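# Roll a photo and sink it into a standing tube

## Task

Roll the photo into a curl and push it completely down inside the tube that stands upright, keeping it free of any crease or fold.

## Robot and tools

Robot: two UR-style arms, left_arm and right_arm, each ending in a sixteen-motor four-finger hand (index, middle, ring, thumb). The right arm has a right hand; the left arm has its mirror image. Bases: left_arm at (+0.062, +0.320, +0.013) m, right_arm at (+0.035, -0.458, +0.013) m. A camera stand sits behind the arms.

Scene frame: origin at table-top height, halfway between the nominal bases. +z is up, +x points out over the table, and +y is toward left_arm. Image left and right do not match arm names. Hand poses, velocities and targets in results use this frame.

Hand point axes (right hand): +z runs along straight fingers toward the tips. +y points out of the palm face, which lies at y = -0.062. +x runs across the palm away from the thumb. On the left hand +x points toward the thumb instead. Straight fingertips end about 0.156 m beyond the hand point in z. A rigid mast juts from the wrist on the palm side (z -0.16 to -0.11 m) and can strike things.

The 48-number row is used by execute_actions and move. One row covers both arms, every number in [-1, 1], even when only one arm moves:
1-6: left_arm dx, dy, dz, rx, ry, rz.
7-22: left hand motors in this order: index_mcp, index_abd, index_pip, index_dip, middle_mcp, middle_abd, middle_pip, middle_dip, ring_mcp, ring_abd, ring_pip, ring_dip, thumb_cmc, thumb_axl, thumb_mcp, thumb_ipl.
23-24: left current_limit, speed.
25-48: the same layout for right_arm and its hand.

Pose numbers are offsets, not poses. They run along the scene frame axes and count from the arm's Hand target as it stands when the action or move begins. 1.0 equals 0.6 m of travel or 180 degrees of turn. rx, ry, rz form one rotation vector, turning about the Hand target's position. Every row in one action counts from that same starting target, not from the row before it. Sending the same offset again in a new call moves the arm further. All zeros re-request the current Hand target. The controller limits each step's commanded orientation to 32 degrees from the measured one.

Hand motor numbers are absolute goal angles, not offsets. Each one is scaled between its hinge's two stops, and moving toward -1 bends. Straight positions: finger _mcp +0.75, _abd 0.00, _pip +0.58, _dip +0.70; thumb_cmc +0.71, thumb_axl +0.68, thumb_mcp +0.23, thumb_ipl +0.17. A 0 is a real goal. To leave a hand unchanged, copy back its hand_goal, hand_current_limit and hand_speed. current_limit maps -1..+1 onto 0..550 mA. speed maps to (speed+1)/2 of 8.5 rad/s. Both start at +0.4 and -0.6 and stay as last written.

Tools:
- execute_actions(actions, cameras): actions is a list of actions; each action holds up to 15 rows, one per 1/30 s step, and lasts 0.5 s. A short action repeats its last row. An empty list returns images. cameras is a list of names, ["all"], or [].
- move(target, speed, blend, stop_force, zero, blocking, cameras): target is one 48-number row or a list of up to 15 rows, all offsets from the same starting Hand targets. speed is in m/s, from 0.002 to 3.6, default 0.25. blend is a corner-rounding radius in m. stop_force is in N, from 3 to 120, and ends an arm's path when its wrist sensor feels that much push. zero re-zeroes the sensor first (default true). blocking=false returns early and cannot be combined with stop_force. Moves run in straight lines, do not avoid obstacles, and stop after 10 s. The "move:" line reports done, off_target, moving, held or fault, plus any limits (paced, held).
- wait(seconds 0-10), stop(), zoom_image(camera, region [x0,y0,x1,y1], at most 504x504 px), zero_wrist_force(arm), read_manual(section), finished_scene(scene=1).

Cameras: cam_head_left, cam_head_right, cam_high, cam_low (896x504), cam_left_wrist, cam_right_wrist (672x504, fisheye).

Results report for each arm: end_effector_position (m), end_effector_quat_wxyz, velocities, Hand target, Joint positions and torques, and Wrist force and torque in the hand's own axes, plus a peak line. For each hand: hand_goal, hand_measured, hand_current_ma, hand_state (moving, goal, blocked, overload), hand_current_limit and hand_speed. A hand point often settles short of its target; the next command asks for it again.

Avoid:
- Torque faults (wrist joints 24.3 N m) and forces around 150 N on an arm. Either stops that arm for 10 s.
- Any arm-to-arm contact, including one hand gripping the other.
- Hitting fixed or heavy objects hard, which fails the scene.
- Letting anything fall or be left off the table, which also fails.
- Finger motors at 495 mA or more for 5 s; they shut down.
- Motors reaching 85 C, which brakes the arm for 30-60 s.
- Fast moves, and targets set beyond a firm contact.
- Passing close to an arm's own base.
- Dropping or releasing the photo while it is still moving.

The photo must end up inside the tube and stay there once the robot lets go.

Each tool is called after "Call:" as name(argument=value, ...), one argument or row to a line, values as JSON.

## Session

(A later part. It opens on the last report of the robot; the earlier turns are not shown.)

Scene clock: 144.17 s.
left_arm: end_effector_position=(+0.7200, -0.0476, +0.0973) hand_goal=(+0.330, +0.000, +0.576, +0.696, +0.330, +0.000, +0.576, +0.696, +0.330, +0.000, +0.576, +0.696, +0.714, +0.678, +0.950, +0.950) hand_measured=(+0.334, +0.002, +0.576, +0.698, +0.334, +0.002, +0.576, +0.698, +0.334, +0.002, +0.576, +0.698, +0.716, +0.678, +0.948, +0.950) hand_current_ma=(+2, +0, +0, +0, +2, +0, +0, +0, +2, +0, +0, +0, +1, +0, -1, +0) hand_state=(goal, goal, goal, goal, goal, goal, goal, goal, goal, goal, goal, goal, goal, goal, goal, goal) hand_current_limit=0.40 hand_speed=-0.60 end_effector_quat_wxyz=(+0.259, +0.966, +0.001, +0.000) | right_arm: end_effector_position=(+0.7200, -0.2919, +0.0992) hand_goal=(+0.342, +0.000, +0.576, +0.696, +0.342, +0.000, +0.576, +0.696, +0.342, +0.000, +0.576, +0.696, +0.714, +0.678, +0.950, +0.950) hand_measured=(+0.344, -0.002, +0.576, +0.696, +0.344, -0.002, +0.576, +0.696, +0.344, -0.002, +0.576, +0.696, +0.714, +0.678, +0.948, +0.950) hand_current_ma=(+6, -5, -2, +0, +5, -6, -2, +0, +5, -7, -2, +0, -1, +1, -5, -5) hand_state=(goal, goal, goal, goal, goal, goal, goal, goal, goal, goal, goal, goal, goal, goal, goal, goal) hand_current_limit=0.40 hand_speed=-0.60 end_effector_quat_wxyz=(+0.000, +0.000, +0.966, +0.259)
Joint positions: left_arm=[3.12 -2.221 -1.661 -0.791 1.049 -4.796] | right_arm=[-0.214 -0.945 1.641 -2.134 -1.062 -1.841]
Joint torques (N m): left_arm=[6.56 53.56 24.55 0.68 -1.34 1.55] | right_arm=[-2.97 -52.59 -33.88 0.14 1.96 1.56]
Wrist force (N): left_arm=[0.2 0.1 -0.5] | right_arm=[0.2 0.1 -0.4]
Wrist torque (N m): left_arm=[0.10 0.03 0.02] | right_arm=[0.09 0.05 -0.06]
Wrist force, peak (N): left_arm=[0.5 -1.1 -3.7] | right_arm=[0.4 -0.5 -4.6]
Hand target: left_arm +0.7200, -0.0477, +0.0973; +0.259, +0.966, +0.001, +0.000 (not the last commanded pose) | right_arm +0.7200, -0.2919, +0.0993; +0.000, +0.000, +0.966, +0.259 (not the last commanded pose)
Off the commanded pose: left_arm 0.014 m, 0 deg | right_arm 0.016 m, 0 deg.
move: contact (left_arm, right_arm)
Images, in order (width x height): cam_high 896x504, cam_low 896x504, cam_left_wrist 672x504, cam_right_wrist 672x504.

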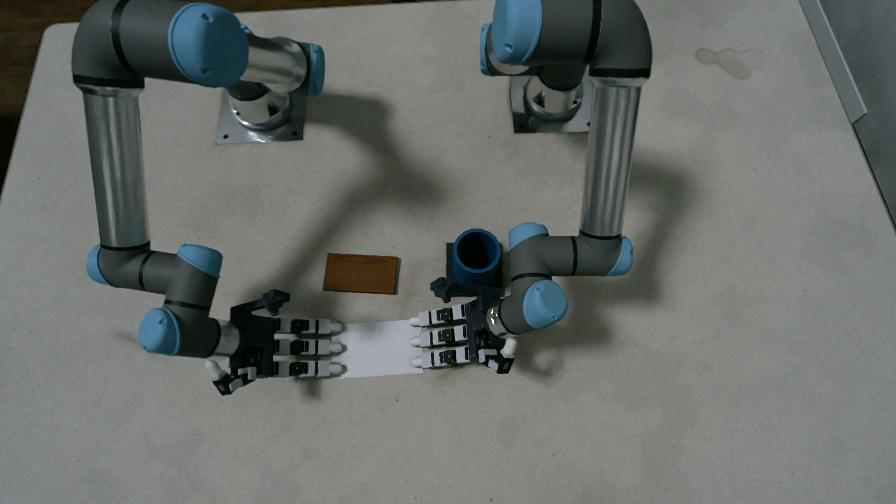

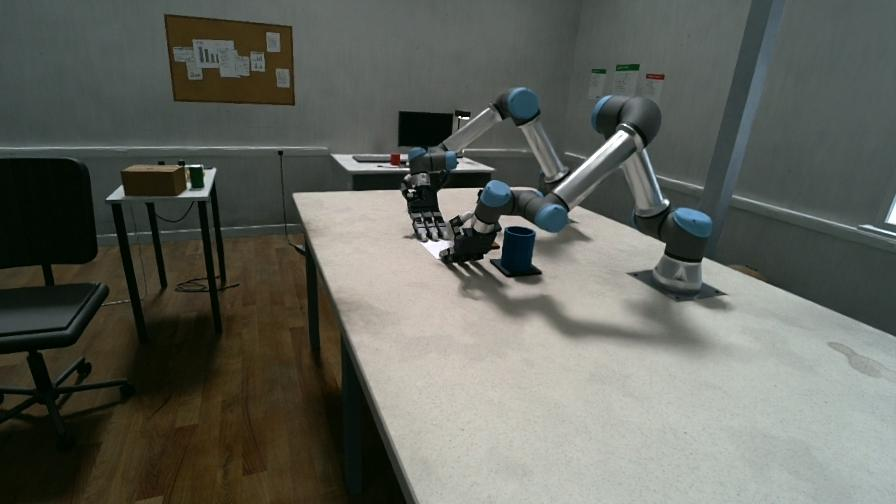

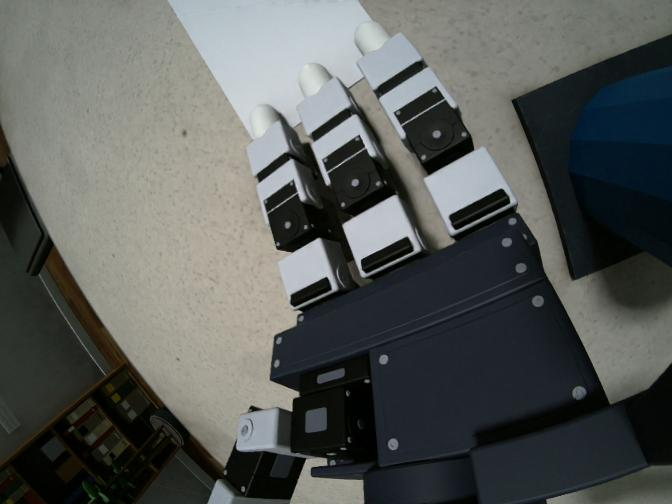

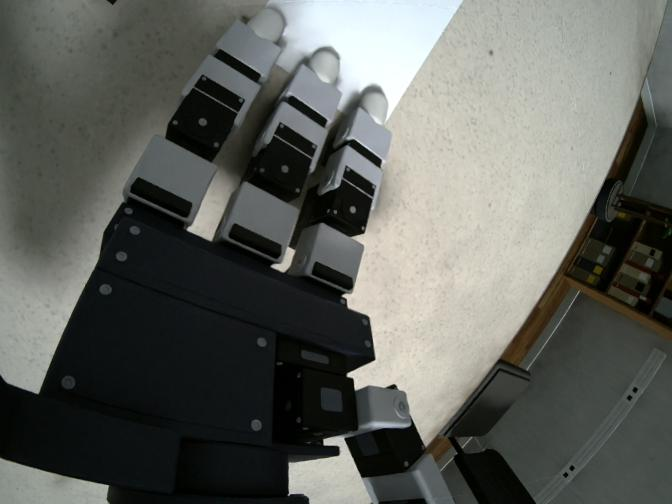

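Call:
move(
  target=[
    [0, 0, -0.0017, 0, 0, 0, 0.33, 0.0, 0.576, 0.696, 0.33, 0.0, 0.576, 0.696, 0.33, 0.0, 0.576, 0.696, 0.714, 0.678, 0.95, 0.95, 0.4, -0.6, 0, 0, -0.0017, 0, 0, 0, 0.3425, 0.0, 0.576, 0.696, 0.3425, 0.0, 0.576, 0.696, 0.3425, 0.0, 0.576, 0.696, 0.714, 0.678, 0.95, 0.95, 0.4, -0.6],
    [0, -0.01, -0.0017, 0, 0, 0, 0.33, 0.0, 0.576, 0.696, 0.33, 0.0, 0.576, 0.696, 0.33, 0.0, 0.576, 0.696, 0.714, 0.678, 0.95, 0.95, 0.4, -0.6, 0, 0.01, -0.0017, 0, 0, 0, 0.3425, 0.0, 0.576, 0.696, 0.3425, 0.0, 0.576, 0.696, 0.3425, 0.0, 0.576, 0.696, 0.714, 0.678, 0.95, 0.95, 0.4, -0.6],
  ],
  speed=0.01,
  cameras=["cam_high", "cam_low", "cam_left_wrist", "cam_right_wrist"],
)

Call:
zoom_image(
  camera="cam_high",
  region=[290, 290, 470, 400],
)

Call:
zoom_image(
  camera="cam_low",
  region=[390, 200, 510, 280],
)

Scene clock: 145.83 s.
left_arm: end_effector_position=(+0.7200, -0.0538, +0.0963) hand_goal=(+0.330, +0.000, +0.576, +0.696, +0.330, +0.000, +0.576, +0.696, +0.330, +0.000, +0.576, +0.696, +0.714, +0.678, +0.950, +0.950) hand_measured=(+0.330, +0.000, +0.574, +0.696, +0.330, +0.000, +0.576, +0.696, +0.330, +0.000, +0.576, +0.696, +0.716, +0.678, +0.948, +0.950) hand_current_ma=(+0, +0, +0, +0, +0, +0, +0, +0, +0, +0, +0, +0, +1, +0, -1, +0) hand_state=(goal, goal, goal, goal, goal, goal, goal, goal, goal, goal, goal, goal, goal, goal, goal, goal) hand_current_limit=0.40 hand_speed=-0.60 end_effector_quat_wxyz=(+0.259, +0.966, +0.001, +0.000) | right_arm: end_effector_position=(+0.7200, -0.2858, +0.0982) hand_goal=(+0.342, +0.000, +0.576, +0.696, +0.342, +0.000, +0.576, +0.696, +0.342, +0.000, +0.576, +0.696, +0.714, +0.678, +0.950, +0.950) hand_measured=(+0.340, -0.002, +0.574, +0.696, +0.340, -0.002, +0.574, +0.696, +0.340, -0.004, +0.574, +0.696, +0.714, +0.678, +0.948, +0.950) hand_current_ma=(-9, -9, -11, +0, -10, -9, -10, +0, -10, -11, -10, +0, -1, +1, -5, -5) hand_state=(goal, goal, goal, goal, goal, goal, goal, goal, goal, goal, goal, goal, goal, goal, goal, goal) hand_current_limit=0.40 hand_speed=-0.60 end_effector_quat_wxyz=(+0.000, +0.000, +0.966, +0.259)
Joint positions: left_arm=[3.11 -2.226 -1.656 -0.785 1.049 -4.807] | right_arm=[-0.205 -0.943 1.643 -2.142 -1.061 -1.831]
Joint torques (N m): left_arm=[-3.29 38.36 18.68 3.18 0.92 0.38] | right_arm=[4.22 -27.72 -3.65 -3.24 2.5 0.35]
Wrist force (N): left_arm=[0.0 -0.5 -2.9] | right_arm=[0.2 -1.0 -5.1]
Wrist torque (N m): left_arm=[0.18 0.00 0.07] | right_arm=[0.31 0.13 -0.12]
Wrist force, peak (N): left_arm=[0.5 -0.7 -5.6] | right_arm=[0.0 -0.9 -6.4]
Hand target: left_arm +0.7200, -0.0537, +0.0963; +0.259, +0.966, +0.001, +0.000 | right_arm +0.7200, -0.2859, +0.0982; +0.000, +0.000, +0.966, +0.259
Off the commanded pose: left_arm 0.000 m, 0 deg | right_arm 0.000 m, 0 deg.
move: done
Images, in order (width x height): cam_high 896x504, cam_low 896x504, cam_left_wrist 672x504, cam_right_wrist 672x504.

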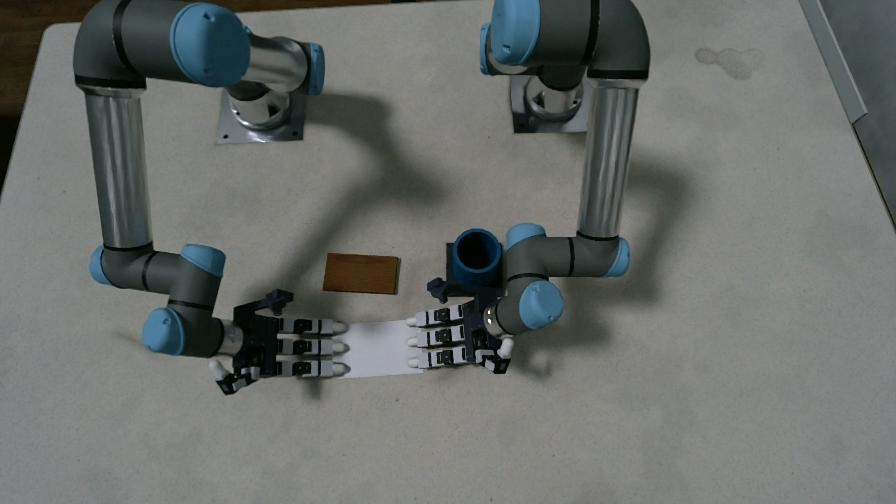

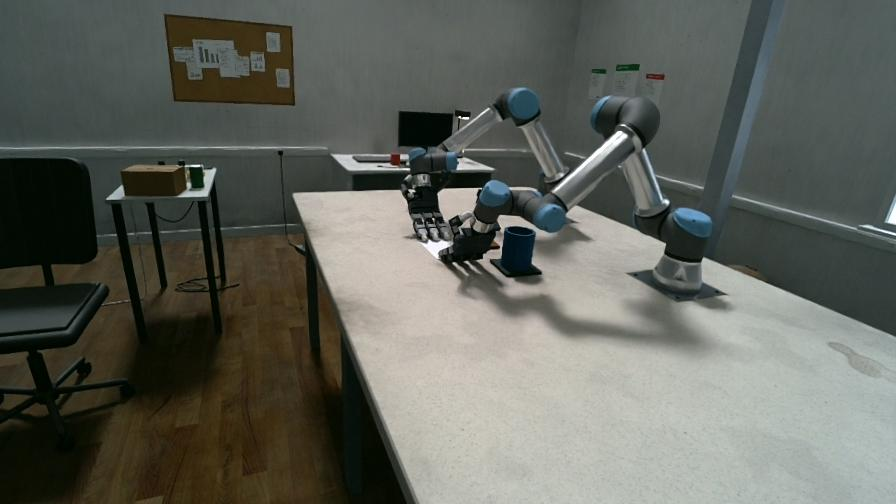

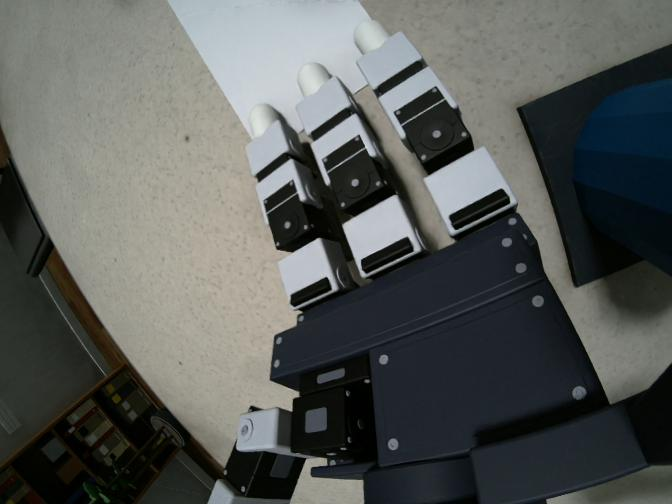

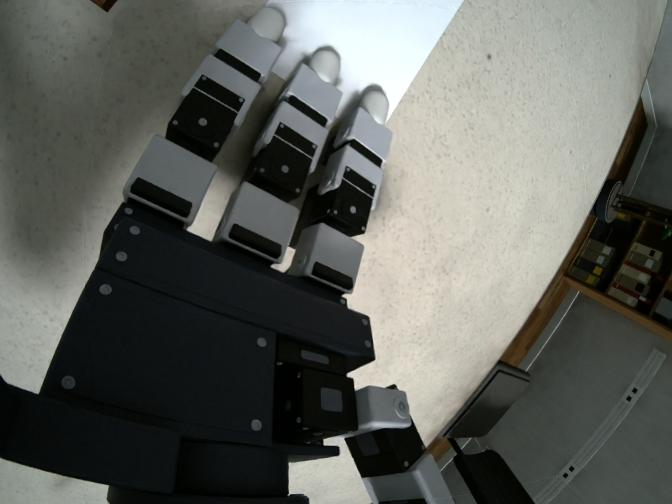

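Scaled by 2.800 from the camera's 896x504 image, which has a finer 1280x720 frame.

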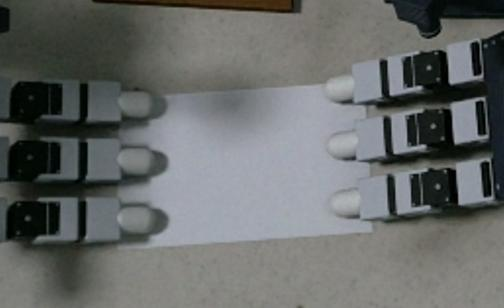

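Scaled by 4.200 from the camera's 896x504 image, which has a finer 1280x720 frame.

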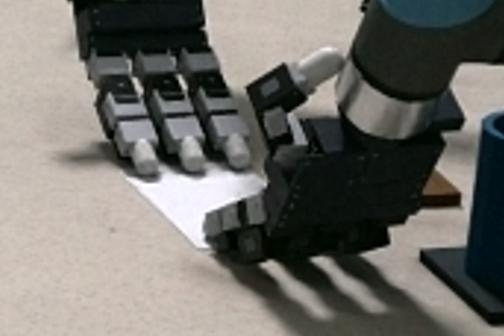

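Call:
move(
  target=[0, 0, 0.02, 0, 0, 0, 0.33, 0.0, 0.576, 0.696, 0.33, 0.0, 0.576, 0.696, 0.33, 0.0, 0.576, 0.696, 0.714, 0.678, 0.95, 0.95, 0.4, -0.6, 0, 0, 0.02, 0, 0, 0, 0.3425, 0.0, 0.576, 0.696, 0.3425, 0.0, 0.576, 0.696, 0.3425, 0.0, 0.576, 0.696, 0.714, 0.678, 0.95, 0.95, 0.4, -0.6],
  speed=0.03,
)

Call:
move(
  target=[0, 0.12, 0.34, 0, 0, 0, 0.33, 0.0, 0.576, 0.696, 0.33, 0.0, 0.576, 0.696, 0.33, 0.0, 0.576, 0.696, 0.714, 0.678, 0.95, 0.95, 0.4, -0.6, 0, -0.14, 0.34, 0, 0, 0, 0.3425, 0.0, 0.576, 0.696, 0.3425, 0.0, 0.576, 0.696, 0.3425, 0.0, 0.576, 0.696, 0.714, 0.678, 0.95, 0.95, 0.4, -0.6],
  speed=0.25,
)

Call:
move(
  target=[0, 0, 0, 0, -0.3044, -0.3967, 0.548, 0.0, 0.14, -0.98, 0.548, 0.0, 0.14, -0.98, 0.548, 0.0, 0.14, -0.98, 0.714, 0.678, 0.95, 0.95, 0.4, -0.6, 0, 0, 0, 0, 0.3044, -0.3967, 0.548, 0.0, 0.14, -0.98, 0.548, 0.0, 0.14, -0.98, 0.548, 0.0, 0.14, -0.98, 0.714, 0.678, 0.95, 0.95, 0.4, -0.6],
  speed=0.4,
  cameras=["cam_high", "cam_low"],
)

Scene clock: 148.50 s.
left_arm: end_effector_position=(+0.7200, -0.0537, +0.1085) hand_goal=(+0.330, +0.000, +0.576, +0.696, +0.330, +0.000, +0.576, +0.696, +0.330, +0.000, +0.576, +0.696, +0.714, +0.678, +0.950, +0.950) hand_measured=(+0.336, +0.000, +0.576, +0.696, +0.336, +0.000, +0.576, +0.696, +0.336, +0.000, +0.576, +0.696, +0.716, +0.678, +0.948, +0.950) hand_current_ma=(+3, +0, +0, +0, +3, +0, +0, +0, +3, +0, +0, +0, +1, +0, -1, +0) hand_state=(goal, goal, goal, goal, goal, goal, goal, goal, goal, goal, goal, goal, goal, goal, goal, goal) hand_current_limit=0.40 hand_speed=-0.60 end_effector_quat_wxyz=(+0.259, +0.966, +0.001, +0.000) | right_arm: end_effector_position=(+0.7200, -0.2859, +0.1105) hand_goal=(+0.342, +0.000, +0.576, +0.696, +0.342, +0.000, +0.576, +0.696, +0.342, +0.000, +0.576, +0.696, +0.714, +0.678, +0.950, +0.950) hand_measured=(+0.346, +0.000, +0.576, +0.696, +0.348, +0.000, +0.576, +0.696, +0.348, -0.002, +0.576, +0.696, +0.714, +0.678, +0.948, +0.950) hand_current_ma=(+22, -2, -3, +0, +24, -3, -3, +0, +24, -4, -3, +0, -1, +1, -5, -5) hand_state=(goal, goal, goal, goal, goal, goal, goal, goal, goal, goal, goal, goal, goal, goal, goal, goal) hand_current_limit=0.40 hand_speed=-0.60 end_effector_quat_wxyz=(+0.000, +0.000, +0.966, +0.259)
Joint positions: left_arm=[3.111 -2.207 -1.65 -0.81 1.049 -4.807] | right_arm=[-0.205 -0.962 1.636 -2.117 -1.061 -1.831]
Joint torques (N m): left_arm=[8.54 34.18 17.62 4.24 -0.5 0.6] | right_arm=[-4.84 -28.48 -23.44 -4.63 -0.2 -0.99]
Wrist force (N): left_arm=[0.1 0.2 0.0] | right_arm=[0.3 0.2 0.3]
Wrist torque (N m): left_arm=[0.07 0.07 0.05] | right_arm=[0.08 -0.04 -0.07]
Wrist force, peak (N): left_arm=[0.6 -0.2 -4.0] | right_arm=[-0.1 -0.5 -5.8]
Hand target: left_arm +0.7200, -0.0537, +0.1083; +0.259, +0.966, +0.001, +0.000 | right_arm +0.7200, -0.2859, +0.1102; +0.000, +0.000, +0.966, +0.259
Off the commanded pose: left_arm 0.000 m, 0 deg | right_arm 0.000 m, 0 deg.
move: done

Scene clock: 149.90 s.
left_arm: end_effector_position=(+0.7201, +0.0184, +0.3122) hand_goal=(+0.330, +0.000, +0.576, +0.696, +0.330, +0.000, +0.576, +0.696, +0.330, +0.000, +0.576, +0.696, +0.714, +0.678, +0.950, +0.950) hand_measured=(+0.338, +0.000, +0.576, +0.696, +0.336, +0.000, +0.576, +0.696, +0.338, +0.000, +0.576, +0.696, +0.716, +0.678, +0.948, +0.950) hand_current_ma=(+5, +0, +0, +0, +4, +0, +0, +0, +4, +0, +0, +0, +1, +0, -1, +0) hand_state=(goal, goal, goal, goal, goal, goal, goal, goal, goal, goal, goal, goal, goal, goal, goal, goal) hand_current_limit=0.40 hand_speed=-0.60 end_effector_quat_wxyz=(+0.259, +0.966, +0.001, +0.000) | right_arm: end_effector_position=(+0.7200, -0.3700, +0.3141) hand_goal=(+0.342, +0.000, +0.576, +0.696, +0.342, +0.000, +0.576, +0.696, +0.342, +0.000, +0.576, +0.696, +0.714, +0.678, +0.950, +0.950) hand_measured=(+0.348, +0.000, +0.576, +0.696, +0.348, +0.000, +0.576, +0.696, +0.348, -0.002, +0.576, +0.696, +0.714, +0.678, +0.948, +0.950) hand_current_ma=(+26, -2, -2, +0, +28, -3, -2, +0, +29, -4, -2, +0, +0, +1, -5, -5) hand_state=(goal, goal, goal, goal, goal, goal, goal, goal, goal, goal, goal, goal, goal, goal, goal, goal) hand_current_limit=0.40 hand_speed=-0.60 end_effector_quat_wxyz=(+0.000, +0.000, +0.966, +0.259)
Joint positions: left_arm=[3.223 -1.939 -1.465 -1.327 1.048 -4.677] | right_arm=[-0.328 -1.151 1.342 -1.566 -1.081 -1.97]
Joint torques (N m): left_arm=[-12.99 43.72 26.36 0.6 0.87 -0.45] | right_arm=[11.02 -34.06 -25.15 0.26 2.49 1.04]
Wrist force (N): left_arm=[0.3 0.3 -0.3] | right_arm=[-0.2 0.3 0.2]
Wrist torque (N m): left_arm=[0.10 0.07 0.07] | right_arm=[0.11 0.04 -0.12]
Wrist force, peak (N): left_arm=[0.2 0.6 -2.6] | right_arm=[0.3 -0.1 2.6]
Hand target: left_arm +0.7200, +0.0183, +0.3123; +0.259, +0.966, +0.001, +0.000 | right_arm +0.7200, -0.3699, +0.3142; +0.000, +0.000, +0.966, +0.259
Off the commanded pose: left_arm 0.000 m, 0 deg | right_arm 0.000 m, 0 deg.
move: done

Scene clock: 152.40 s.
left_arm: end_effector_position=(+0.7200, +0.0182, +0.3123) hand_goal=(+0.548, +0.000, +0.140, -0.980, +0.548, +0.000, +0.140, -0.980, +0.548, +0.000, +0.140, -0.980, +0.714, +0.678, +0.950, +0.950) hand_measured=(+0.552, +0.000, +0.146, -0.978, +0.552, +0.000, +0.144, -0.978, +0.552, +0.000, +0.144, -0.978, +0.716, +0.678, +0.950, +0.950) hand_current_ma=(+2, +0, +2, +1, +2, +0, +2, +1, +2, +0, +2, +1, +1, +0, +0, +0) hand_state=(goal, goal, goal, goal, goal, goal, goal, goal, goal, goal, goal, goal, goal, goal, goal, goal) hand_current_limit=0.40 hand_speed=-0.60 end_effector_quat_wxyz=(+0.183, +0.684, -0.653, +0.270) | right_arm: end_effector_position=(+0.7201, -0.3698, +0.3142) hand_goal=(+0.548, +0.000, +0.140, -0.980, +0.548, +0.000, +0.140, -0.980, +0.548, +0.000, +0.140, -0.980, +0.714, +0.678, +0.950, +0.950) hand_measured=(+0.552, +0.000, +0.146, -0.976, +0.552, +0.000, +0.146, -0.978, +0.552, -0.002, +0.144, -0.976, +0.714, +0.678, +0.948, +0.950) hand_current_ma=(+17, -2, +23, +13, +18, -3, +22, +10, +17, -3, +21, +13, +0, +1, -5, -5) hand_state=(goal, goal, goal, goal, goal, goal, goal, goal, goal, goal, goal, goal, goal, goal, goal, goal) hand_current_limit=0.40 hand_speed=-0.60 end_effector_quat_wxyz=(-0.270, +0.653, +0.683, +0.183) end_effector_velocity=(+0.000, +0.000, +0.000) end_effector_angular_velocity=(-0.001, +0.003, -0.004)
Joint positions: left_arm=[3.184 -2.137 -1.167 -1.24 0.924 -3.251] | right_arm=[-0.252 -1.254 1.324 -1.29 -0.994 -0.423]
Joint velocities: left_arm=[within noise] | right_arm=[0 0 0 0 0 0.005]
Joint torques (N m): left_arm=[10.53 55.32 15.79 4.08 0.86 1.41] | right_arm=[-10.34 -43.9 -10.51 -4.05 -0.7 1.45]
Wrist force (N): left_arm=[-0.5 0.7 -0.9] | right_arm=[0.5 0.0 -1.2]
Wrist torque (N m): left_arm=[0.25 0.16 0.03] | right_arm=[0.12 -0.14 0.09]
Wrist force, peak (N): left_arm=[-0.6 0.8 -1.0] | right_arm=[0.8 0.0 -1.2]
Hand target: left_arm +0.7200, +0.0183, +0.3123; +0.183, +0.684, -0.653, +0.270 | right_arm +0.7200, -0.3699, +0.3142; -0.270, +0.654, +0.683, +0.183
Off the commanded pose: left_arm 0.000 m, 0 deg | right_arm 0.000 m, 0 deg.
move: done
Images, in order (width x height): cam_high 896x504, cam_low 896x504.

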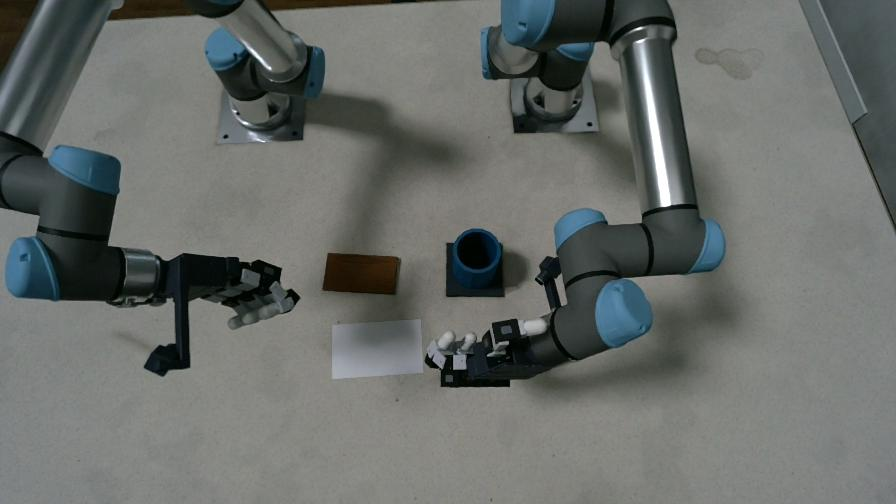

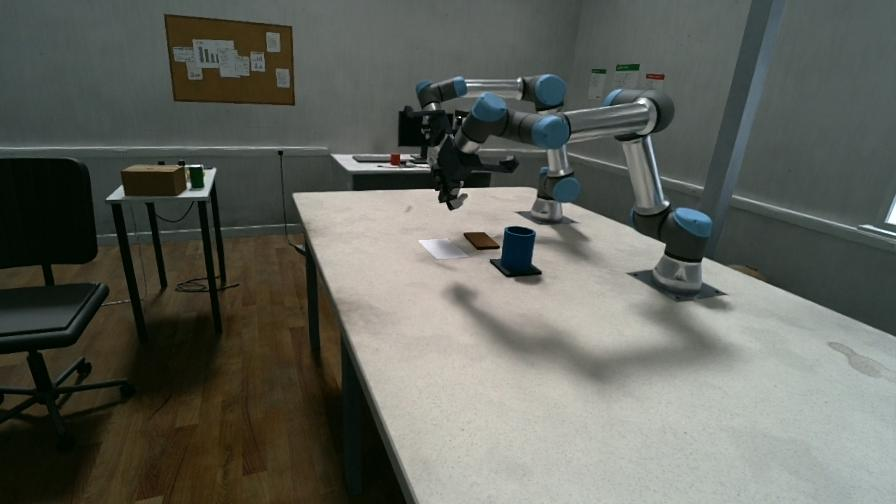

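Call:
move(
  target=[0, 0, 0, 0, -0.3044, -0.3967, 0.548, 0.0, 0.14, -0.98, 0.548, 0.0, 0.14, -0.98, 0.548, 0.0, 0.14, -0.98, 0.714, 0.678, 0.95, 0.95, 0.4, -0.6, 0, 0, 0, 0, 0.3044, -0.3967, 0.548, 0.0, 0.14, -0.98, 0.548, 0.0, 0.14, -0.98, 0.548, 0.0, 0.14, -0.98, 0.714, 0.678, 0.95, 0.95, 0.4, -0.6],
  speed=0.4,
  cameras=["cam_high", "cam_low"],
)

Scene clock: 155.00 s.
left_arm: end_effector_position=(+0.7199, +0.0182, +0.3123) hand_goal=(+0.548, +0.000, +0.140, -0.980, +0.548, +0.000, +0.140, -0.980, +0.548, +0.000, +0.140, -0.980, +0.714, +0.678, +0.950, +0.950) hand_measured=(+0.546, +0.000, +0.142, -0.978, +0.546, +0.000, +0.142, -0.978, +0.546, +0.000, +0.142, -0.978, +0.714, +0.678, +0.950, +0.950) hand_current_ma=(-1, +0, +1, +1, -1, +0, +1, +1, -1, +0, +1, +1, +0, +0, +0, +0) hand_state=(goal, goal, goal, goal, goal, goal, goal, goal, goal, goal, goal, goal, goal, goal, goal, goal) hand_current_limit=0.40 hand_speed=-0.60 end_effector_quat_wxyz=(+0.000, -0.001, +0.924, -0.383) | right_arm: end_effector_position=(+0.7201, -0.3699, +0.3142) hand_goal=(+0.548, +0.000, +0.140, -0.980, +0.548, +0.000, +0.140, -0.980, +0.548, +0.000, +0.140, -0.980, +0.714, +0.678, +0.950, +0.950) hand_measured=(+0.546, +0.000, +0.144, -0.976, +0.546, +0.000, +0.144, -0.978, +0.546, +0.000, +0.142, -0.976, +0.714, +0.678, +0.948, +0.950) hand_current_ma=(-8, -2, +14, +13, -9, -2, +13, +10, -10, -3, +12, +13, -3, +2, -5, -5) hand_state=(goal, goal, goal, goal, goal, goal, goal, goal, goal, goal, goal, goal, goal, goal, goal, goal) hand_current_limit=0.40 hand_speed=-0.60 end_effector_quat_wxyz=(-0.382, +0.924, +0.000, +0.000) end_effector_velocity=(-0.001, +0.001, +0.000) end_effector_angular_velocity=(+0.000, +0.004, -0.003)
Joint positions: left_arm=[3.095 -2.077 -1.122 -1.419 0.79 -1.707] | right_arm=[-0.187 -1.066 1.042 -1.342 -0.808 1.279]
Joint velocities: left_arm=[within noise] | right_arm=[0.001 0 0.001 0 0 0.005]
Joint torques (N m): left_arm=[9.47 36.57 30.13 3.97 -1.43 1.39] | right_arm=[-9.03 -54.27 -10.58 0.55 -0.78 1.52]
Wrist force (N): left_arm=[-1.0 0.4 -0.2] | right_arm=[0.9 -0.7 -0.4]
Wrist torque (N m): left_arm=[0.22 0.10 0.06] | right_arm=[-0.11 -0.08 0.16]
Wrist force, peak (N): left_arm=[-1.6 0.7 -0.5] | right_arm=[0.8 -0.8 -1.3]
Hand target: left_arm +0.7200, +0.0183, +0.3123; +0.000, -0.001, +0.924, -0.383 | right_arm +0.7200, -0.3699, +0.3142; -0.382, +0.924, +0.000, -0.001
Off the commanded pose: left_arm 0.000 m, 0 deg | right_arm 0.000 m, 0 deg.
move: done
Images, in order (width x height): cam_high 896x504, cam_low 896x504.

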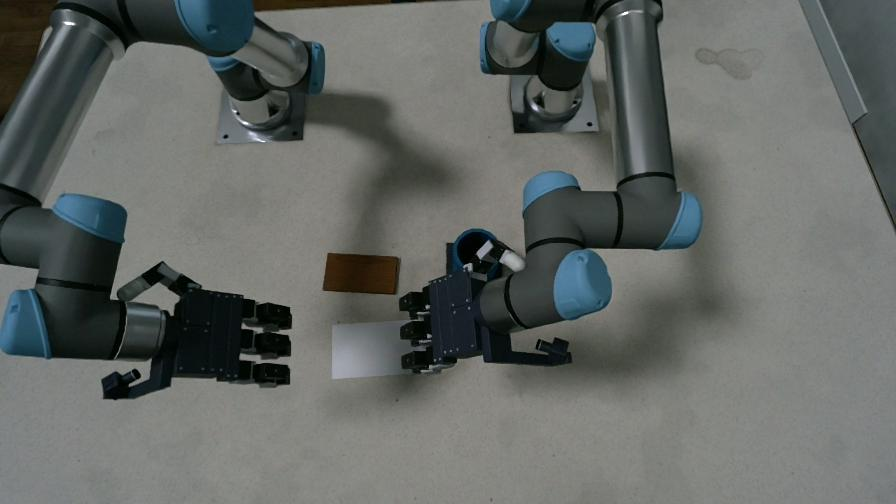

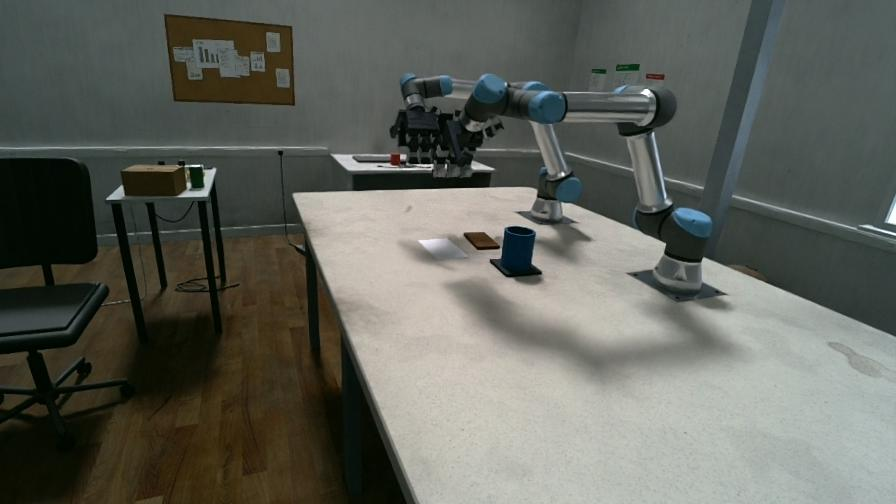

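Call:
move(
  target=[-0.065, 0.0438, -0.4088, 0, 0, 0, 0.548, 0.0, 0.14, -0.98, 0.548, 0.0, 0.14, -0.98, 0.548, 0.0, 0.14, -0.98, 0.714, 0.678, 0.95, 0.95, 0.4, -0.6, -0.065, -0.0233, -0.412, 0, 0, 0, 0.548, 0.0, 0.14, -0.98, 0.548, 0.0, 0.14, -0.98, 0.548, 0.0, 0.14, -0.98, 0.714, 0.678, 0.95, 0.95, 0.4, -0.6],
  speed=0.15,
  cameras=["all"],
)

Call:
zoom_image(
  camera="cam_low",
  region=[380, 180, 520, 280],
)

Call:
zoom_image(
  camera="cam_high",
  region=[250, 270, 510, 420],
)

Scene clock: 157.53 s.
left_arm: end_effector_position=(+0.6811, +0.0447, +0.0671) hand_goal=(+0.548, +0.000, +0.140, -0.980, +0.548, +0.000, +0.140, -0.980, +0.548, +0.000, +0.140, -0.980, +0.714, +0.678, +0.950, +0.950) hand_measured=(+0.546, +0.000, +0.142, -0.978, +0.546, +0.000, +0.142, -0.978, +0.546, +0.000, +0.142, -0.978, +0.712, +0.678, +0.950, +0.950) hand_current_ma=(-1, +0, +1, +1, -1, +0, +1, +1, -1, +0, +1, +1, +0, +0, +0, +0) hand_state=(goal, goal, goal, goal, goal, goal, goal, goal, goal, goal, goal, goal, goal, goal, goal, goal) hand_current_limit=0.40 hand_speed=-0.60 end_effector_quat_wxyz=(+0.000, -0.001, +0.924, -0.383) | right_arm: end_effector_position=(+0.6810, -0.3840, +0.0670) hand_goal=(+0.548, +0.000, +0.140, -0.980, +0.548, +0.000, +0.140, -0.980, +0.548, +0.000, +0.140, -0.980, +0.714, +0.678, +0.950, +0.950) hand_measured=(+0.546, +0.000, +0.144, -0.976, +0.546, +0.000, +0.144, -0.978, +0.546, +0.000, +0.142, -0.976, +0.712, +0.678, +0.948, +0.950) hand_current_ma=(-10, -2, +14, +13, -11, -2, +13, +10, -12, -3, +12, +13, -5, +4, -5, -5) hand_state=(goal, goal, goal, goal, goal, goal, goal, goal, goal, goal, goal, goal, goal, goal, goal, goal) hand_current_limit=0.40 hand_speed=-0.60 end_effector_quat_wxyz=(-0.382, +0.924, +0.000, -0.001)
Joint positions: left_arm=[3.13 -2.178 -1.626 -0.847 0.787 -1.659] | right_arm=[-0.22 -0.99 1.58 -1.925 -0.815 1.235]
Joint torques (N m): left_arm=[-10.86 45.95 16.56 3.27 -2.72 -1.16] | right_arm=[9.09 -51.34 -30.56 -2.05 1.27 1.72]
Wrist force (N): left_arm=[-1.0 0.5 0.2] | right_arm=[0.8 -0.6 -0.5]
Wrist torque (N m): left_arm=[0.21 0.11 -0.02] | right_arm=[-0.10 -0.06 0.14]
Wrist force, peak (N): left_arm=[-1.5 -0.9 -1.3] | right_arm=[1.1 -2.2 -1.3]
Hand target: left_arm +0.6810, +0.0446, +0.0670; +0.000, -0.001, +0.924, -0.383 | right_arm +0.6810, -0.3839, +0.0670; -0.382, +0.924, +0.000, -0.001
Off the commanded pose: left_arm 0.000 m, 0 deg | right_arm 0.000 m, 0 deg.
move: done

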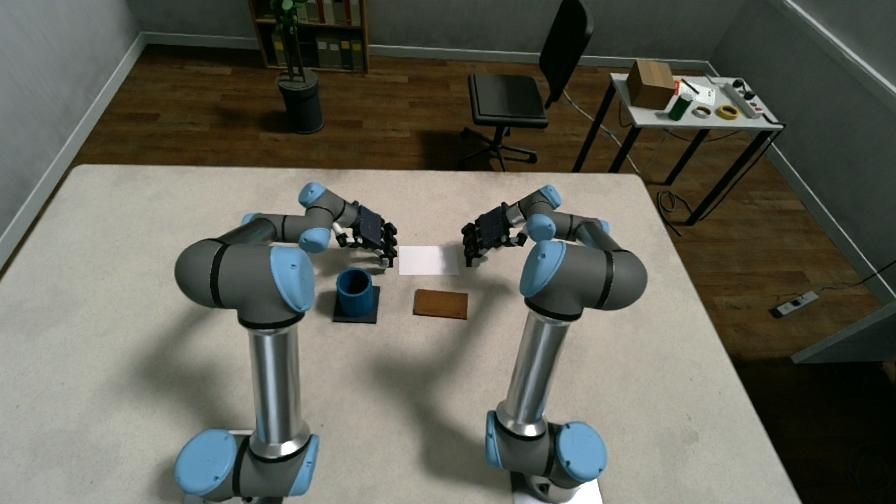

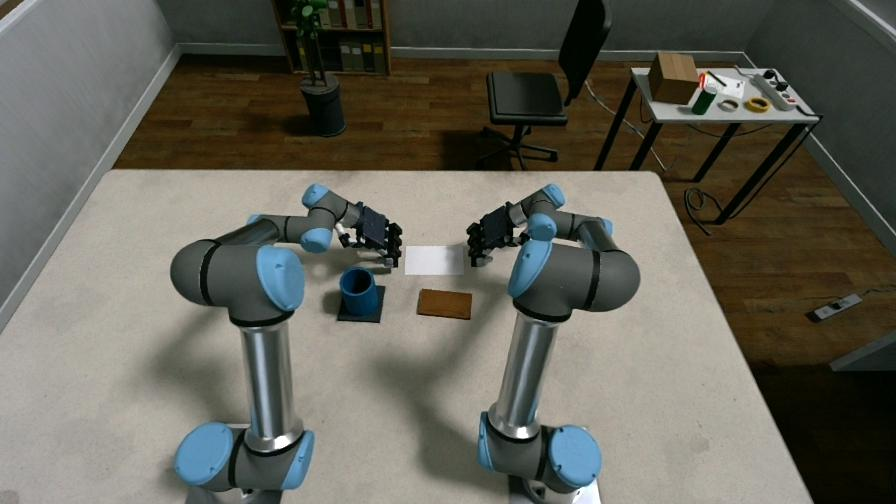

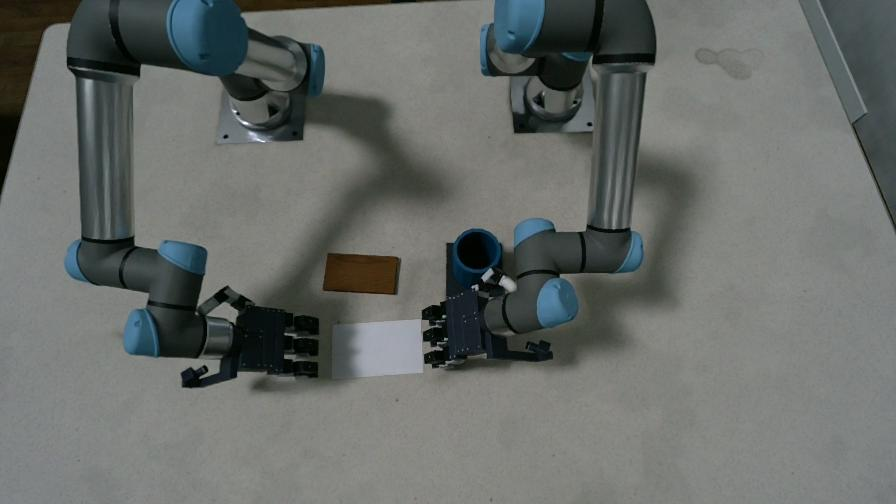

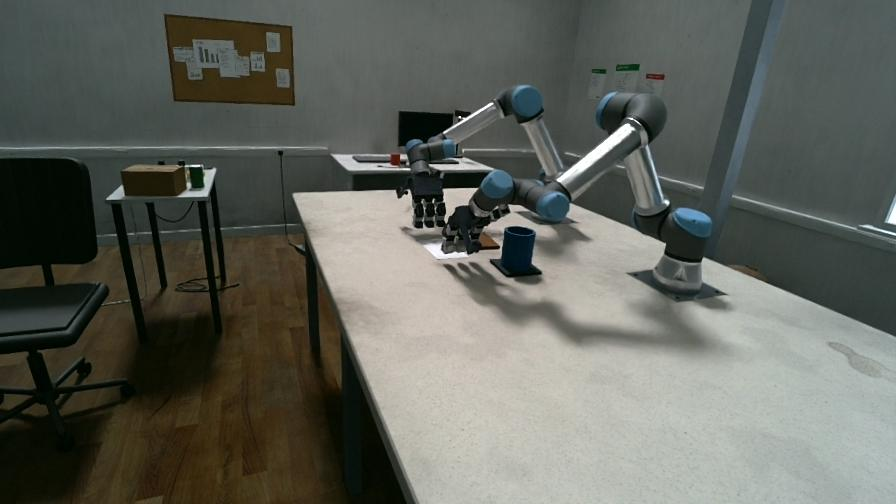

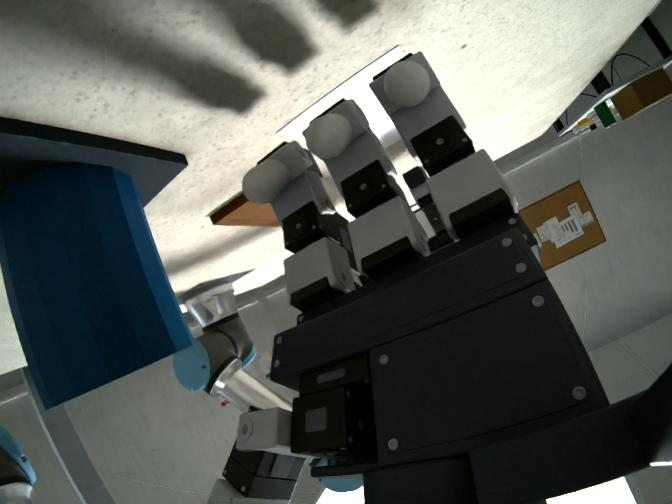

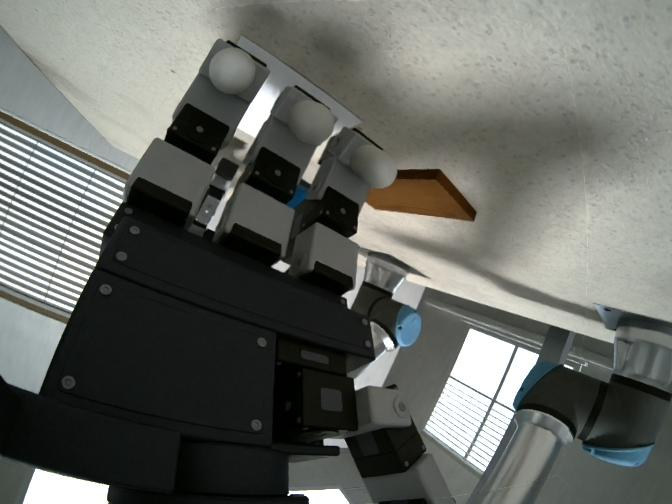

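Scaled by 3.600 from the camera's 896x504 image, which has a finer 1280x720 frame.

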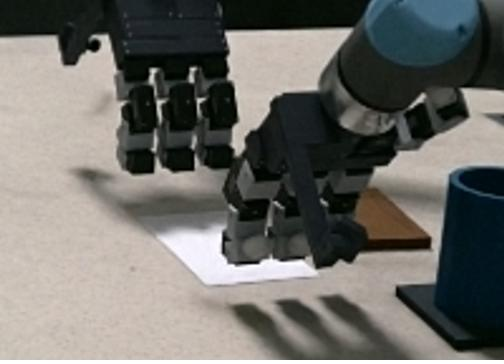

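Scaled by 1.938 from the camera's 896x504 image, which has a finer 1280x720 frame.

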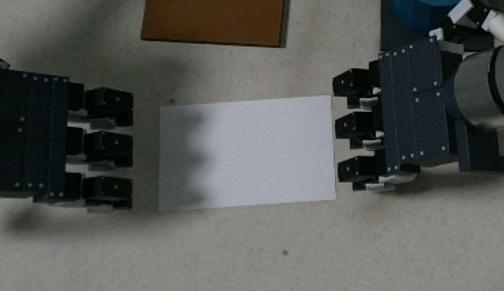

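Call:
move(
  target=[0, 0, -0.05, 0, 0, 0, 0.548, 0.0, 0.14, -0.98, 0.548, 0.0, 0.14, -0.98, 0.548, 0.0, 0.14, -0.98, 0.714, 0.678, 0.95, 0.95, 0.4, -0.6, 0, 0, -0.05, 0, 0, 0, 0.548, 0.0, 0.14, -0.98, 0.548, 0.0, 0.14, -0.98, 0.548, 0.0, 0.14, -0.98, 0.714, 0.678, 0.95, 0.95, 0.4, -0.6],
  speed=0.05,
)

Call:
move(
  target=[0, 0, -0.04, 0, 0, 0, 0.548, 0.0, 0.14, -0.98, 0.548, 0.0, 0.14, -0.98, 0.548, 0.0, 0.14, -0.98, 0.714, 0.678, 0.95, 0.95, 0.4, -0.6, 0, 0, -0.04, 0, 0, 0, 0.548, 0.0, 0.14, -0.98, 0.548, 0.0, 0.14, -0.98, 0.548, 0.0, 0.14, -0.98, 0.714, 0.678, 0.95, 0.95, 0.4, -0.6],
  speed=0.008,
  stop_force=4,
  cameras=["cam_high", "cam_low"],
)

Call:
zoom_image(
  camera="cam_low",
  region=[380, 180, 520, 280],
)

Call:
zoom_image(
  camera="cam_high",
  region=[250, 270, 510, 420],
)

Scene clock: 158.77 s.
left_arm: end_effector_position=(+0.6809, +0.0446, +0.0369) hand_goal=(+0.548, +0.000, +0.140, -0.980, +0.548, +0.000, +0.140, -0.980, +0.548, +0.000, +0.140, -0.980, +0.714, +0.678, +0.950, +0.950) hand_measured=(+0.546, +0.000, +0.142, -0.978, +0.546, +0.000, +0.142, -0.978, +0.546, +0.000, +0.142, -0.978, +0.712, +0.678, +0.950, +0.950) hand_current_ma=(-1, +0, +1, +1, -1, +0, +1, +1, -1, +0, +1, +1, +0, +0, +0, +0) hand_state=(goal, goal, goal, goal, goal, goal, goal, goal, goal, goal, goal, goal, goal, goal, goal, goal) hand_current_limit=0.40 hand_speed=-0.60 end_effector_quat_wxyz=(+0.000, -0.001, +0.924, -0.383) end_effector_velocity=(+0.000, -0.001, +0.002) end_effector_angular_velocity=(+0.000, +0.001, -0.001) | right_arm: end_effector_position=(+0.6809, -0.3838, +0.0368) hand_goal=(+0.548, +0.000, +0.140, -0.980, +0.548, +0.000, +0.140, -0.980, +0.548, +0.000, +0.140, -0.980, +0.714, +0.678, +0.950, +0.950) hand_measured=(+0.546, +0.000, +0.144, -0.976, +0.546, +0.000, +0.144, -0.978, +0.546, +0.000, +0.142, -0.976, +0.712, +0.678, +0.948, +0.950) hand_current_ma=(-10, -2, +14, +13, -11, -2, +13, +10, -12, -3, +12, +13, -5, +4, -5, -5) hand_state=(goal, goal, goal, goal, goal, goal, goal, goal, goal, goal, goal, goal, goal, goal, goal, goal) hand_current_limit=0.40 hand_speed=-0.60 end_effector_quat_wxyz=(-0.383, +0.924, +0.000, -0.001) end_effector_velocity=(+0.000, +0.000, +0.002) end_effector_angular_velocity=(+0.001, +0.001, +0.000)
Joint positions: left_arm=[3.13 -2.224 -1.643 -0.785 0.787 -1.659] | right_arm=[-0.22 -0.949 1.603 -1.988 -0.815 1.235]
Joint velocities: left_arm=[-0.002 0.003 0.002 -0.005 0 -0.001] | right_arm=[0 -0.003 -0.001 0.005 0.001 0]
Joint torques (N m): left_arm=[-11.93 53.78 25.22 0.59 -0.41 -0.72] | right_arm=[10.87 -52.99 -29.91 0.62 2.66 0.11]
Wrist force (N): left_arm=[-1.2 0.5 -0.1] | right_arm=[1.0 -0.7 -0.5]
Wrist torque (N m): left_arm=[0.22 0.13 -0.03] | right_arm=[-0.11 -0.09 0.15]
Wrist force, peak (N): left_arm=[-1.3 0.6 0.4] | right_arm=[1.2 -1.5 -1.2]
Hand target: left_arm +0.6810, +0.0446, +0.0370; +0.000, -0.001, +0.924, -0.383 | right_arm +0.6810, -0.3839, +0.0370; -0.382, +0.924, +0.000, -0.001
Off the commanded pose: left_arm 0.000 m, 0 deg | right_arm 0.000 m, 0 deg.
move: done

Scene clock: 161.23 s.
left_arm: end_effector_position=(+0.6810, +0.0446, +0.0275) hand_goal=(+0.548, +0.000, +0.140, -0.980, +0.548, +0.000, +0.140, -0.980, +0.548, +0.000, +0.140, -0.980, +0.714, +0.678, +0.950, +0.950) hand_measured=(+0.546, +0.000, +0.140, -0.978, +0.546, +0.000, +0.140, -0.978, +0.546, +0.002, +0.138, -0.978, +0.712, +0.678, +0.950, +0.950) hand_current_ma=(+0, +0, +0, +1, +0, +0, +0, +1, +0, +0, +0, +1, +0, +0, +0, +0) hand_state=(goal, goal, goal, goal, goal, goal, goal, goal, goal, goal, goal, goal, goal, goal, goal, goal) hand_current_limit=0.40 hand_speed=-0.60 end_effector_quat_wxyz=(+0.000, -0.001, +0.924, -0.383) | right_arm: end_effector_position=(+0.6810, -0.3839, +0.0283) hand_goal=(+0.548, +0.000, +0.140, -0.980, +0.548, +0.000, +0.140, -0.980, +0.548, +0.000, +0.140, -0.980, +0.714, +0.678, +0.950, +0.950) hand_measured=(+0.546, +0.000, +0.142, -0.976, +0.546, +0.000, +0.140, -0.978, +0.548, +0.000, +0.138, -0.976, +0.712, +0.678, +0.948, +0.950) hand_current_ma=(-7, -1, +4, +13, -6, +0, -2, +10, -3, -1, -7, +13, -5, +4, -5, -5) hand_state=(goal, goal, goal, goal, goal, goal, goal, goal, goal, goal, goal, goal, goal, goal, goal, goal) hand_current_limit=0.40 hand_speed=-0.60 end_effector_quat_wxyz=(-0.382, +0.924, +0.000, -0.001)
Joint positions: left_arm=[3.13 -2.239 -1.647 -0.766 0.787 -1.659] | right_arm=[-0.22 -0.937 1.608 -2.006 -0.815 1.235]
Joint torques (N m): left_arm=[-12.13 52.18 23.51 0.35 -0.11 -0.93] | right_arm=[10.84 -54.62 -33.24 0.42 -1 1.44]
Wrist force (N): left_arm=[-1.5 -0.8 -1.7] | right_arm=[0.9 -1.7 -1.6]
Wrist torque (N m): left_arm=[0.43 0.02 0.02] | right_arm=[-0.01 0.00 0.09]
Wrist force, peak (N): left_arm=[0.4 -5.5 -9.1] | right_arm=[-0.4 -6.7 -8.6]
Hand target: left_arm +0.6810, +0.0446, +0.0275; +0.000, -0.001, +0.924, -0.383 (not the last commanded pose) | right_arm +0.6810, -0.3839, +0.0283; -0.382, +0.924, +0.000, +0.000 (not the last commanded pose)
Off the commanded pose: left_arm 0.014 m, 0 deg | right_arm 0.015 m, 0 deg.
move: contact (left_arm, right_arm)
Images, in order (width x height): cam_high 896x504, cam_low 896x504.

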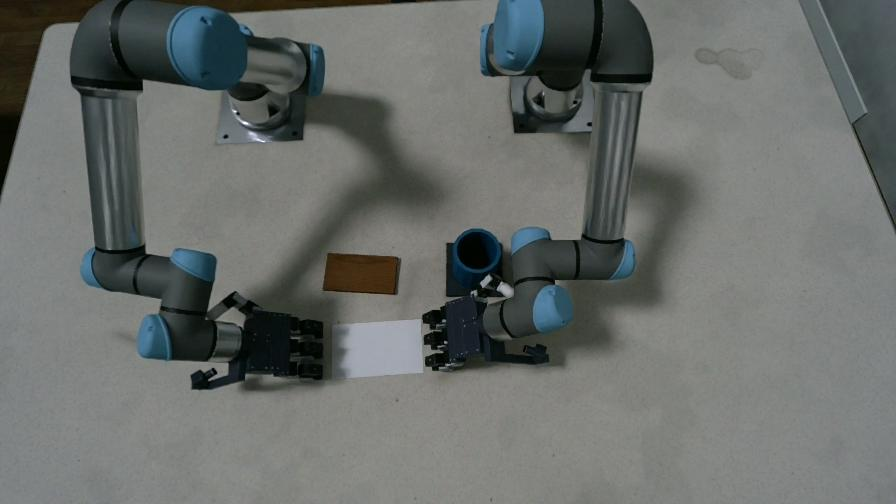

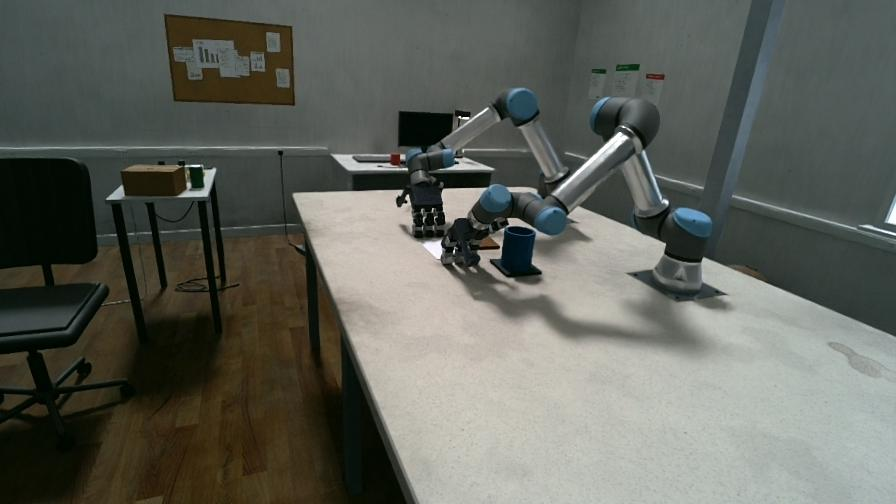

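Scaled by 3.600 from the camera's 896x504 image, which has a finer 1280x720 frame.

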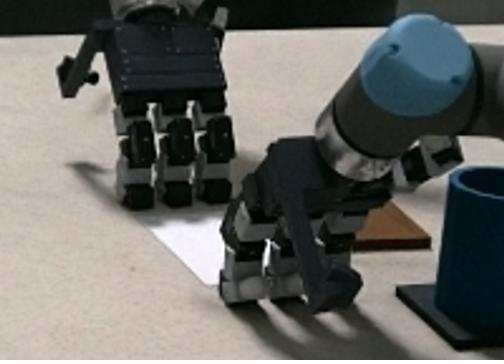

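Scaled by 1.938 from the camera's 896x504 image, which has a finer 1280x720 frame.

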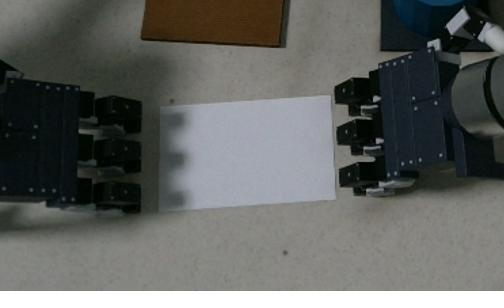

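Call:
move(
  target=[0, 0, 0.01, 0, 0, 0, 0.548, 0.0, 0.066, -0.98, 0.548, 0.0, 0.066, -0.98, 0.548, 0.0, 0.066, -0.98, 0.714, 0.678, 0.95, 0.95, 0.4, -0.6, 0, 0, 0.01, 0, 0, 0, 0.548, 0.0, 0.066, -0.98, 0.548, 0.0, 0.066, -0.98, 0.548, 0.0, 0.066, -0.98, 0.714, 0.678, 0.95, 0.95, 0.4, -0.6],
  speed=0.02,
)

Call:
move(
  target=[0, 0, -0.03, 0, 0, 0, 0.548, 0.0, 0.066, -0.98, 0.548, 0.0, 0.066, -0.98, 0.548, 0.0, 0.066, -0.98, 0.714, 0.678, 0.95, 0.95, 0.4, -0.6, 0, 0, -0.03, 0, 0, 0, 0.548, 0.0, 0.066, -0.98, 0.548, 0.0, 0.066, -0.98, 0.548, 0.0, 0.066, -0.98, 0.714, 0.678, 0.95, 0.95, 0.4, -0.6],
  speed=0.006,
  stop_force=3,
)

Scene clock: 162.37 s.
left_arm: end_effector_position=(+0.6810, +0.0446, +0.0336) hand_goal=(+0.548, +0.000, +0.066, -0.980, +0.548, +0.000, +0.066, -0.980, +0.548, +0.000, +0.066, -0.980, +0.714, +0.678, +0.950, +0.950) hand_measured=(+0.546, +0.000, +0.070, -0.978, +0.546, +0.000, +0.068, -0.978, +0.546, +0.002, +0.070, -0.978, +0.712, +0.678, +0.950, +0.950) hand_current_ma=(-1, +0, +1, +1, -1, +0, +1, +1, -1, +0, +1, +1, +0, +0, +0, +0) hand_state=(goal, goal, goal, goal, goal, goal, goal, goal, goal, goal, goal, goal, goal, goal, goal, goal) hand_current_limit=0.40 hand_speed=-0.60 end_effector_quat_wxyz=(+0.000, -0.001, +0.924, -0.383) | right_arm: end_effector_position=(+0.6810, -0.3839, +0.0345) hand_goal=(+0.548, +0.000, +0.066, -0.980, +0.548, +0.000, +0.066, -0.980, +0.548, +0.000, +0.066, -0.980, +0.714, +0.678, +0.950, +0.950) hand_measured=(+0.546, +0.000, +0.070, -0.976, +0.546, +0.000, +0.070, -0.978, +0.546, +0.000, +0.070, -0.976, +0.712, +0.678, +0.948, +0.950) hand_current_ma=(-8, -1, +15, +13, -8, +0, +15, +10, -8, -1, +14, +13, -5, +4, -5, -5) hand_state=(goal, goal, goal, goal, goal, goal, goal, goal, goal, goal, goal, goal, goal, goal, goal, goal) hand_current_limit=0.40 hand_speed=-0.60 end_effector_quat_wxyz=(-0.382, +0.924, +0.000, +0.000)
Joint positions: left_arm=[3.13 -2.229 -1.644 -0.778 0.787 -1.659] | right_arm=[-0.22 -0.945 1.604 -1.993 -0.815 1.235]
Joint torques (N m): left_arm=[-11.7 39.4 22.21 2.76 -0.25 -1.02] | right_arm=[10.63 -41.93 -29.59 -1.81 -0.35 1.27]
Wrist force (N): left_arm=[-1.1 0.3 0.0] | right_arm=[0.8 -1.1 -0.7]
Wrist torque (N m): left_arm=[0.19 0.11 -0.01] | right_arm=[-0.13 -0.06 0.13]
Wrist force, peak (N): left_arm=[-1.8 -1.6 -2.5] | right_arm=[1.0 -2.3 -2.0]
Hand target: left_arm +0.6810, +0.0446, +0.0335; +0.000, -0.001, +0.924, -0.383 | right_arm +0.6810, -0.3839, +0.0343; -0.382, +0.924, +0.000, +0.000
Off the commanded pose: left_arm 0.000 m, 0 deg | right_arm 0.000 m, 0 deg.
move: done

Scene clock: 164.83 s.
left_arm: end_effector_position=(+0.6810, +0.0446, +0.0274) hand_goal=(+0.548, +0.000, +0.066, -0.980, +0.548, +0.000, +0.066, -0.980, +0.548, +0.000, +0.066, -0.980, +0.714, +0.678, +0.950, +0.950) hand_measured=(+0.546, +0.002, +0.066, -0.978, +0.548, +0.002, +0.066, -0.978, +0.548, +0.002, +0.066, -0.978, +0.712, +0.678, +0.950, +0.950) hand_current_ma=(+0, +0, +0, +1, +0, +0, +0, +1, +0, +0, +0, +1, +0, +0, +0, +0) hand_state=(goal, goal, goal, goal, goal, goal, goal, goal, goal, goal, goal, goal, goal, goal, goal, goal) hand_current_limit=0.40 hand_speed=-0.60 end_effector_quat_wxyz=(+0.000, -0.001, +0.924, -0.383) | right_arm: end_effector_position=(+0.6810, -0.3839, +0.0283) hand_goal=(+0.548, +0.000, +0.066, -0.980, +0.548, +0.000, +0.066, -0.980, +0.548, +0.000, +0.066, -0.980, +0.714, +0.678, +0.950, +0.950) hand_measured=(+0.546, +0.000, +0.068, -0.976, +0.548, +0.000, +0.066, -0.978, +0.548, +0.000, +0.066, -0.978, +0.712, +0.678, +0.948, +0.950) hand_current_ma=(-6, +0, +8, +13, -4, +1, +3, +10, -1, +0, -1, +11, -5, +4, -5, -5) hand_state=(goal, goal, goal, goal, goal, goal, goal, goal, goal, goal, goal, goal, goal, goal, goal, goal) hand_current_limit=0.40 hand_speed=-0.60 end_effector_quat_wxyz=(-0.382, +0.924, +0.000, -0.001)
Joint positions: left_arm=[3.13 -2.239 -1.647 -0.766 0.787 -1.659] | right_arm=[-0.22 -0.936 1.608 -2.006 -0.815 1.235]
Joint torques (N m): left_arm=[-9.88 53.13 22.91 0.39 0.01 0.45] | right_arm=[10.86 -52.63 -31.9 0.19 0.12 -0.19]
Wrist force (N): left_arm=[-1.4 -1.5 -1.9] | right_arm=[1.2 -2.3 -1.8]
Wrist torque (N m): left_arm=[0.40 0.03 0.06] | right_arm=[-0.01 -0.02 0.10]
Wrist force, peak (N): left_arm=[0.1 -4.5 -7.3] | right_arm=[0.1 -6.2 -7.4]
Hand target: left_arm +0.6810, +0.0446, +0.0274; +0.000, -0.001, +0.924, -0.383 (not the last commanded pose) | right_arm +0.6810, -0.3839, +0.0283; -0.382, +0.924, +0.000, -0.001 (not the last commanded pose)
Off the commanded pose: left_arm 0.012 m, 0 deg | right_arm 0.012 m, 0 deg.
move: contact (left_arm, right_arm)


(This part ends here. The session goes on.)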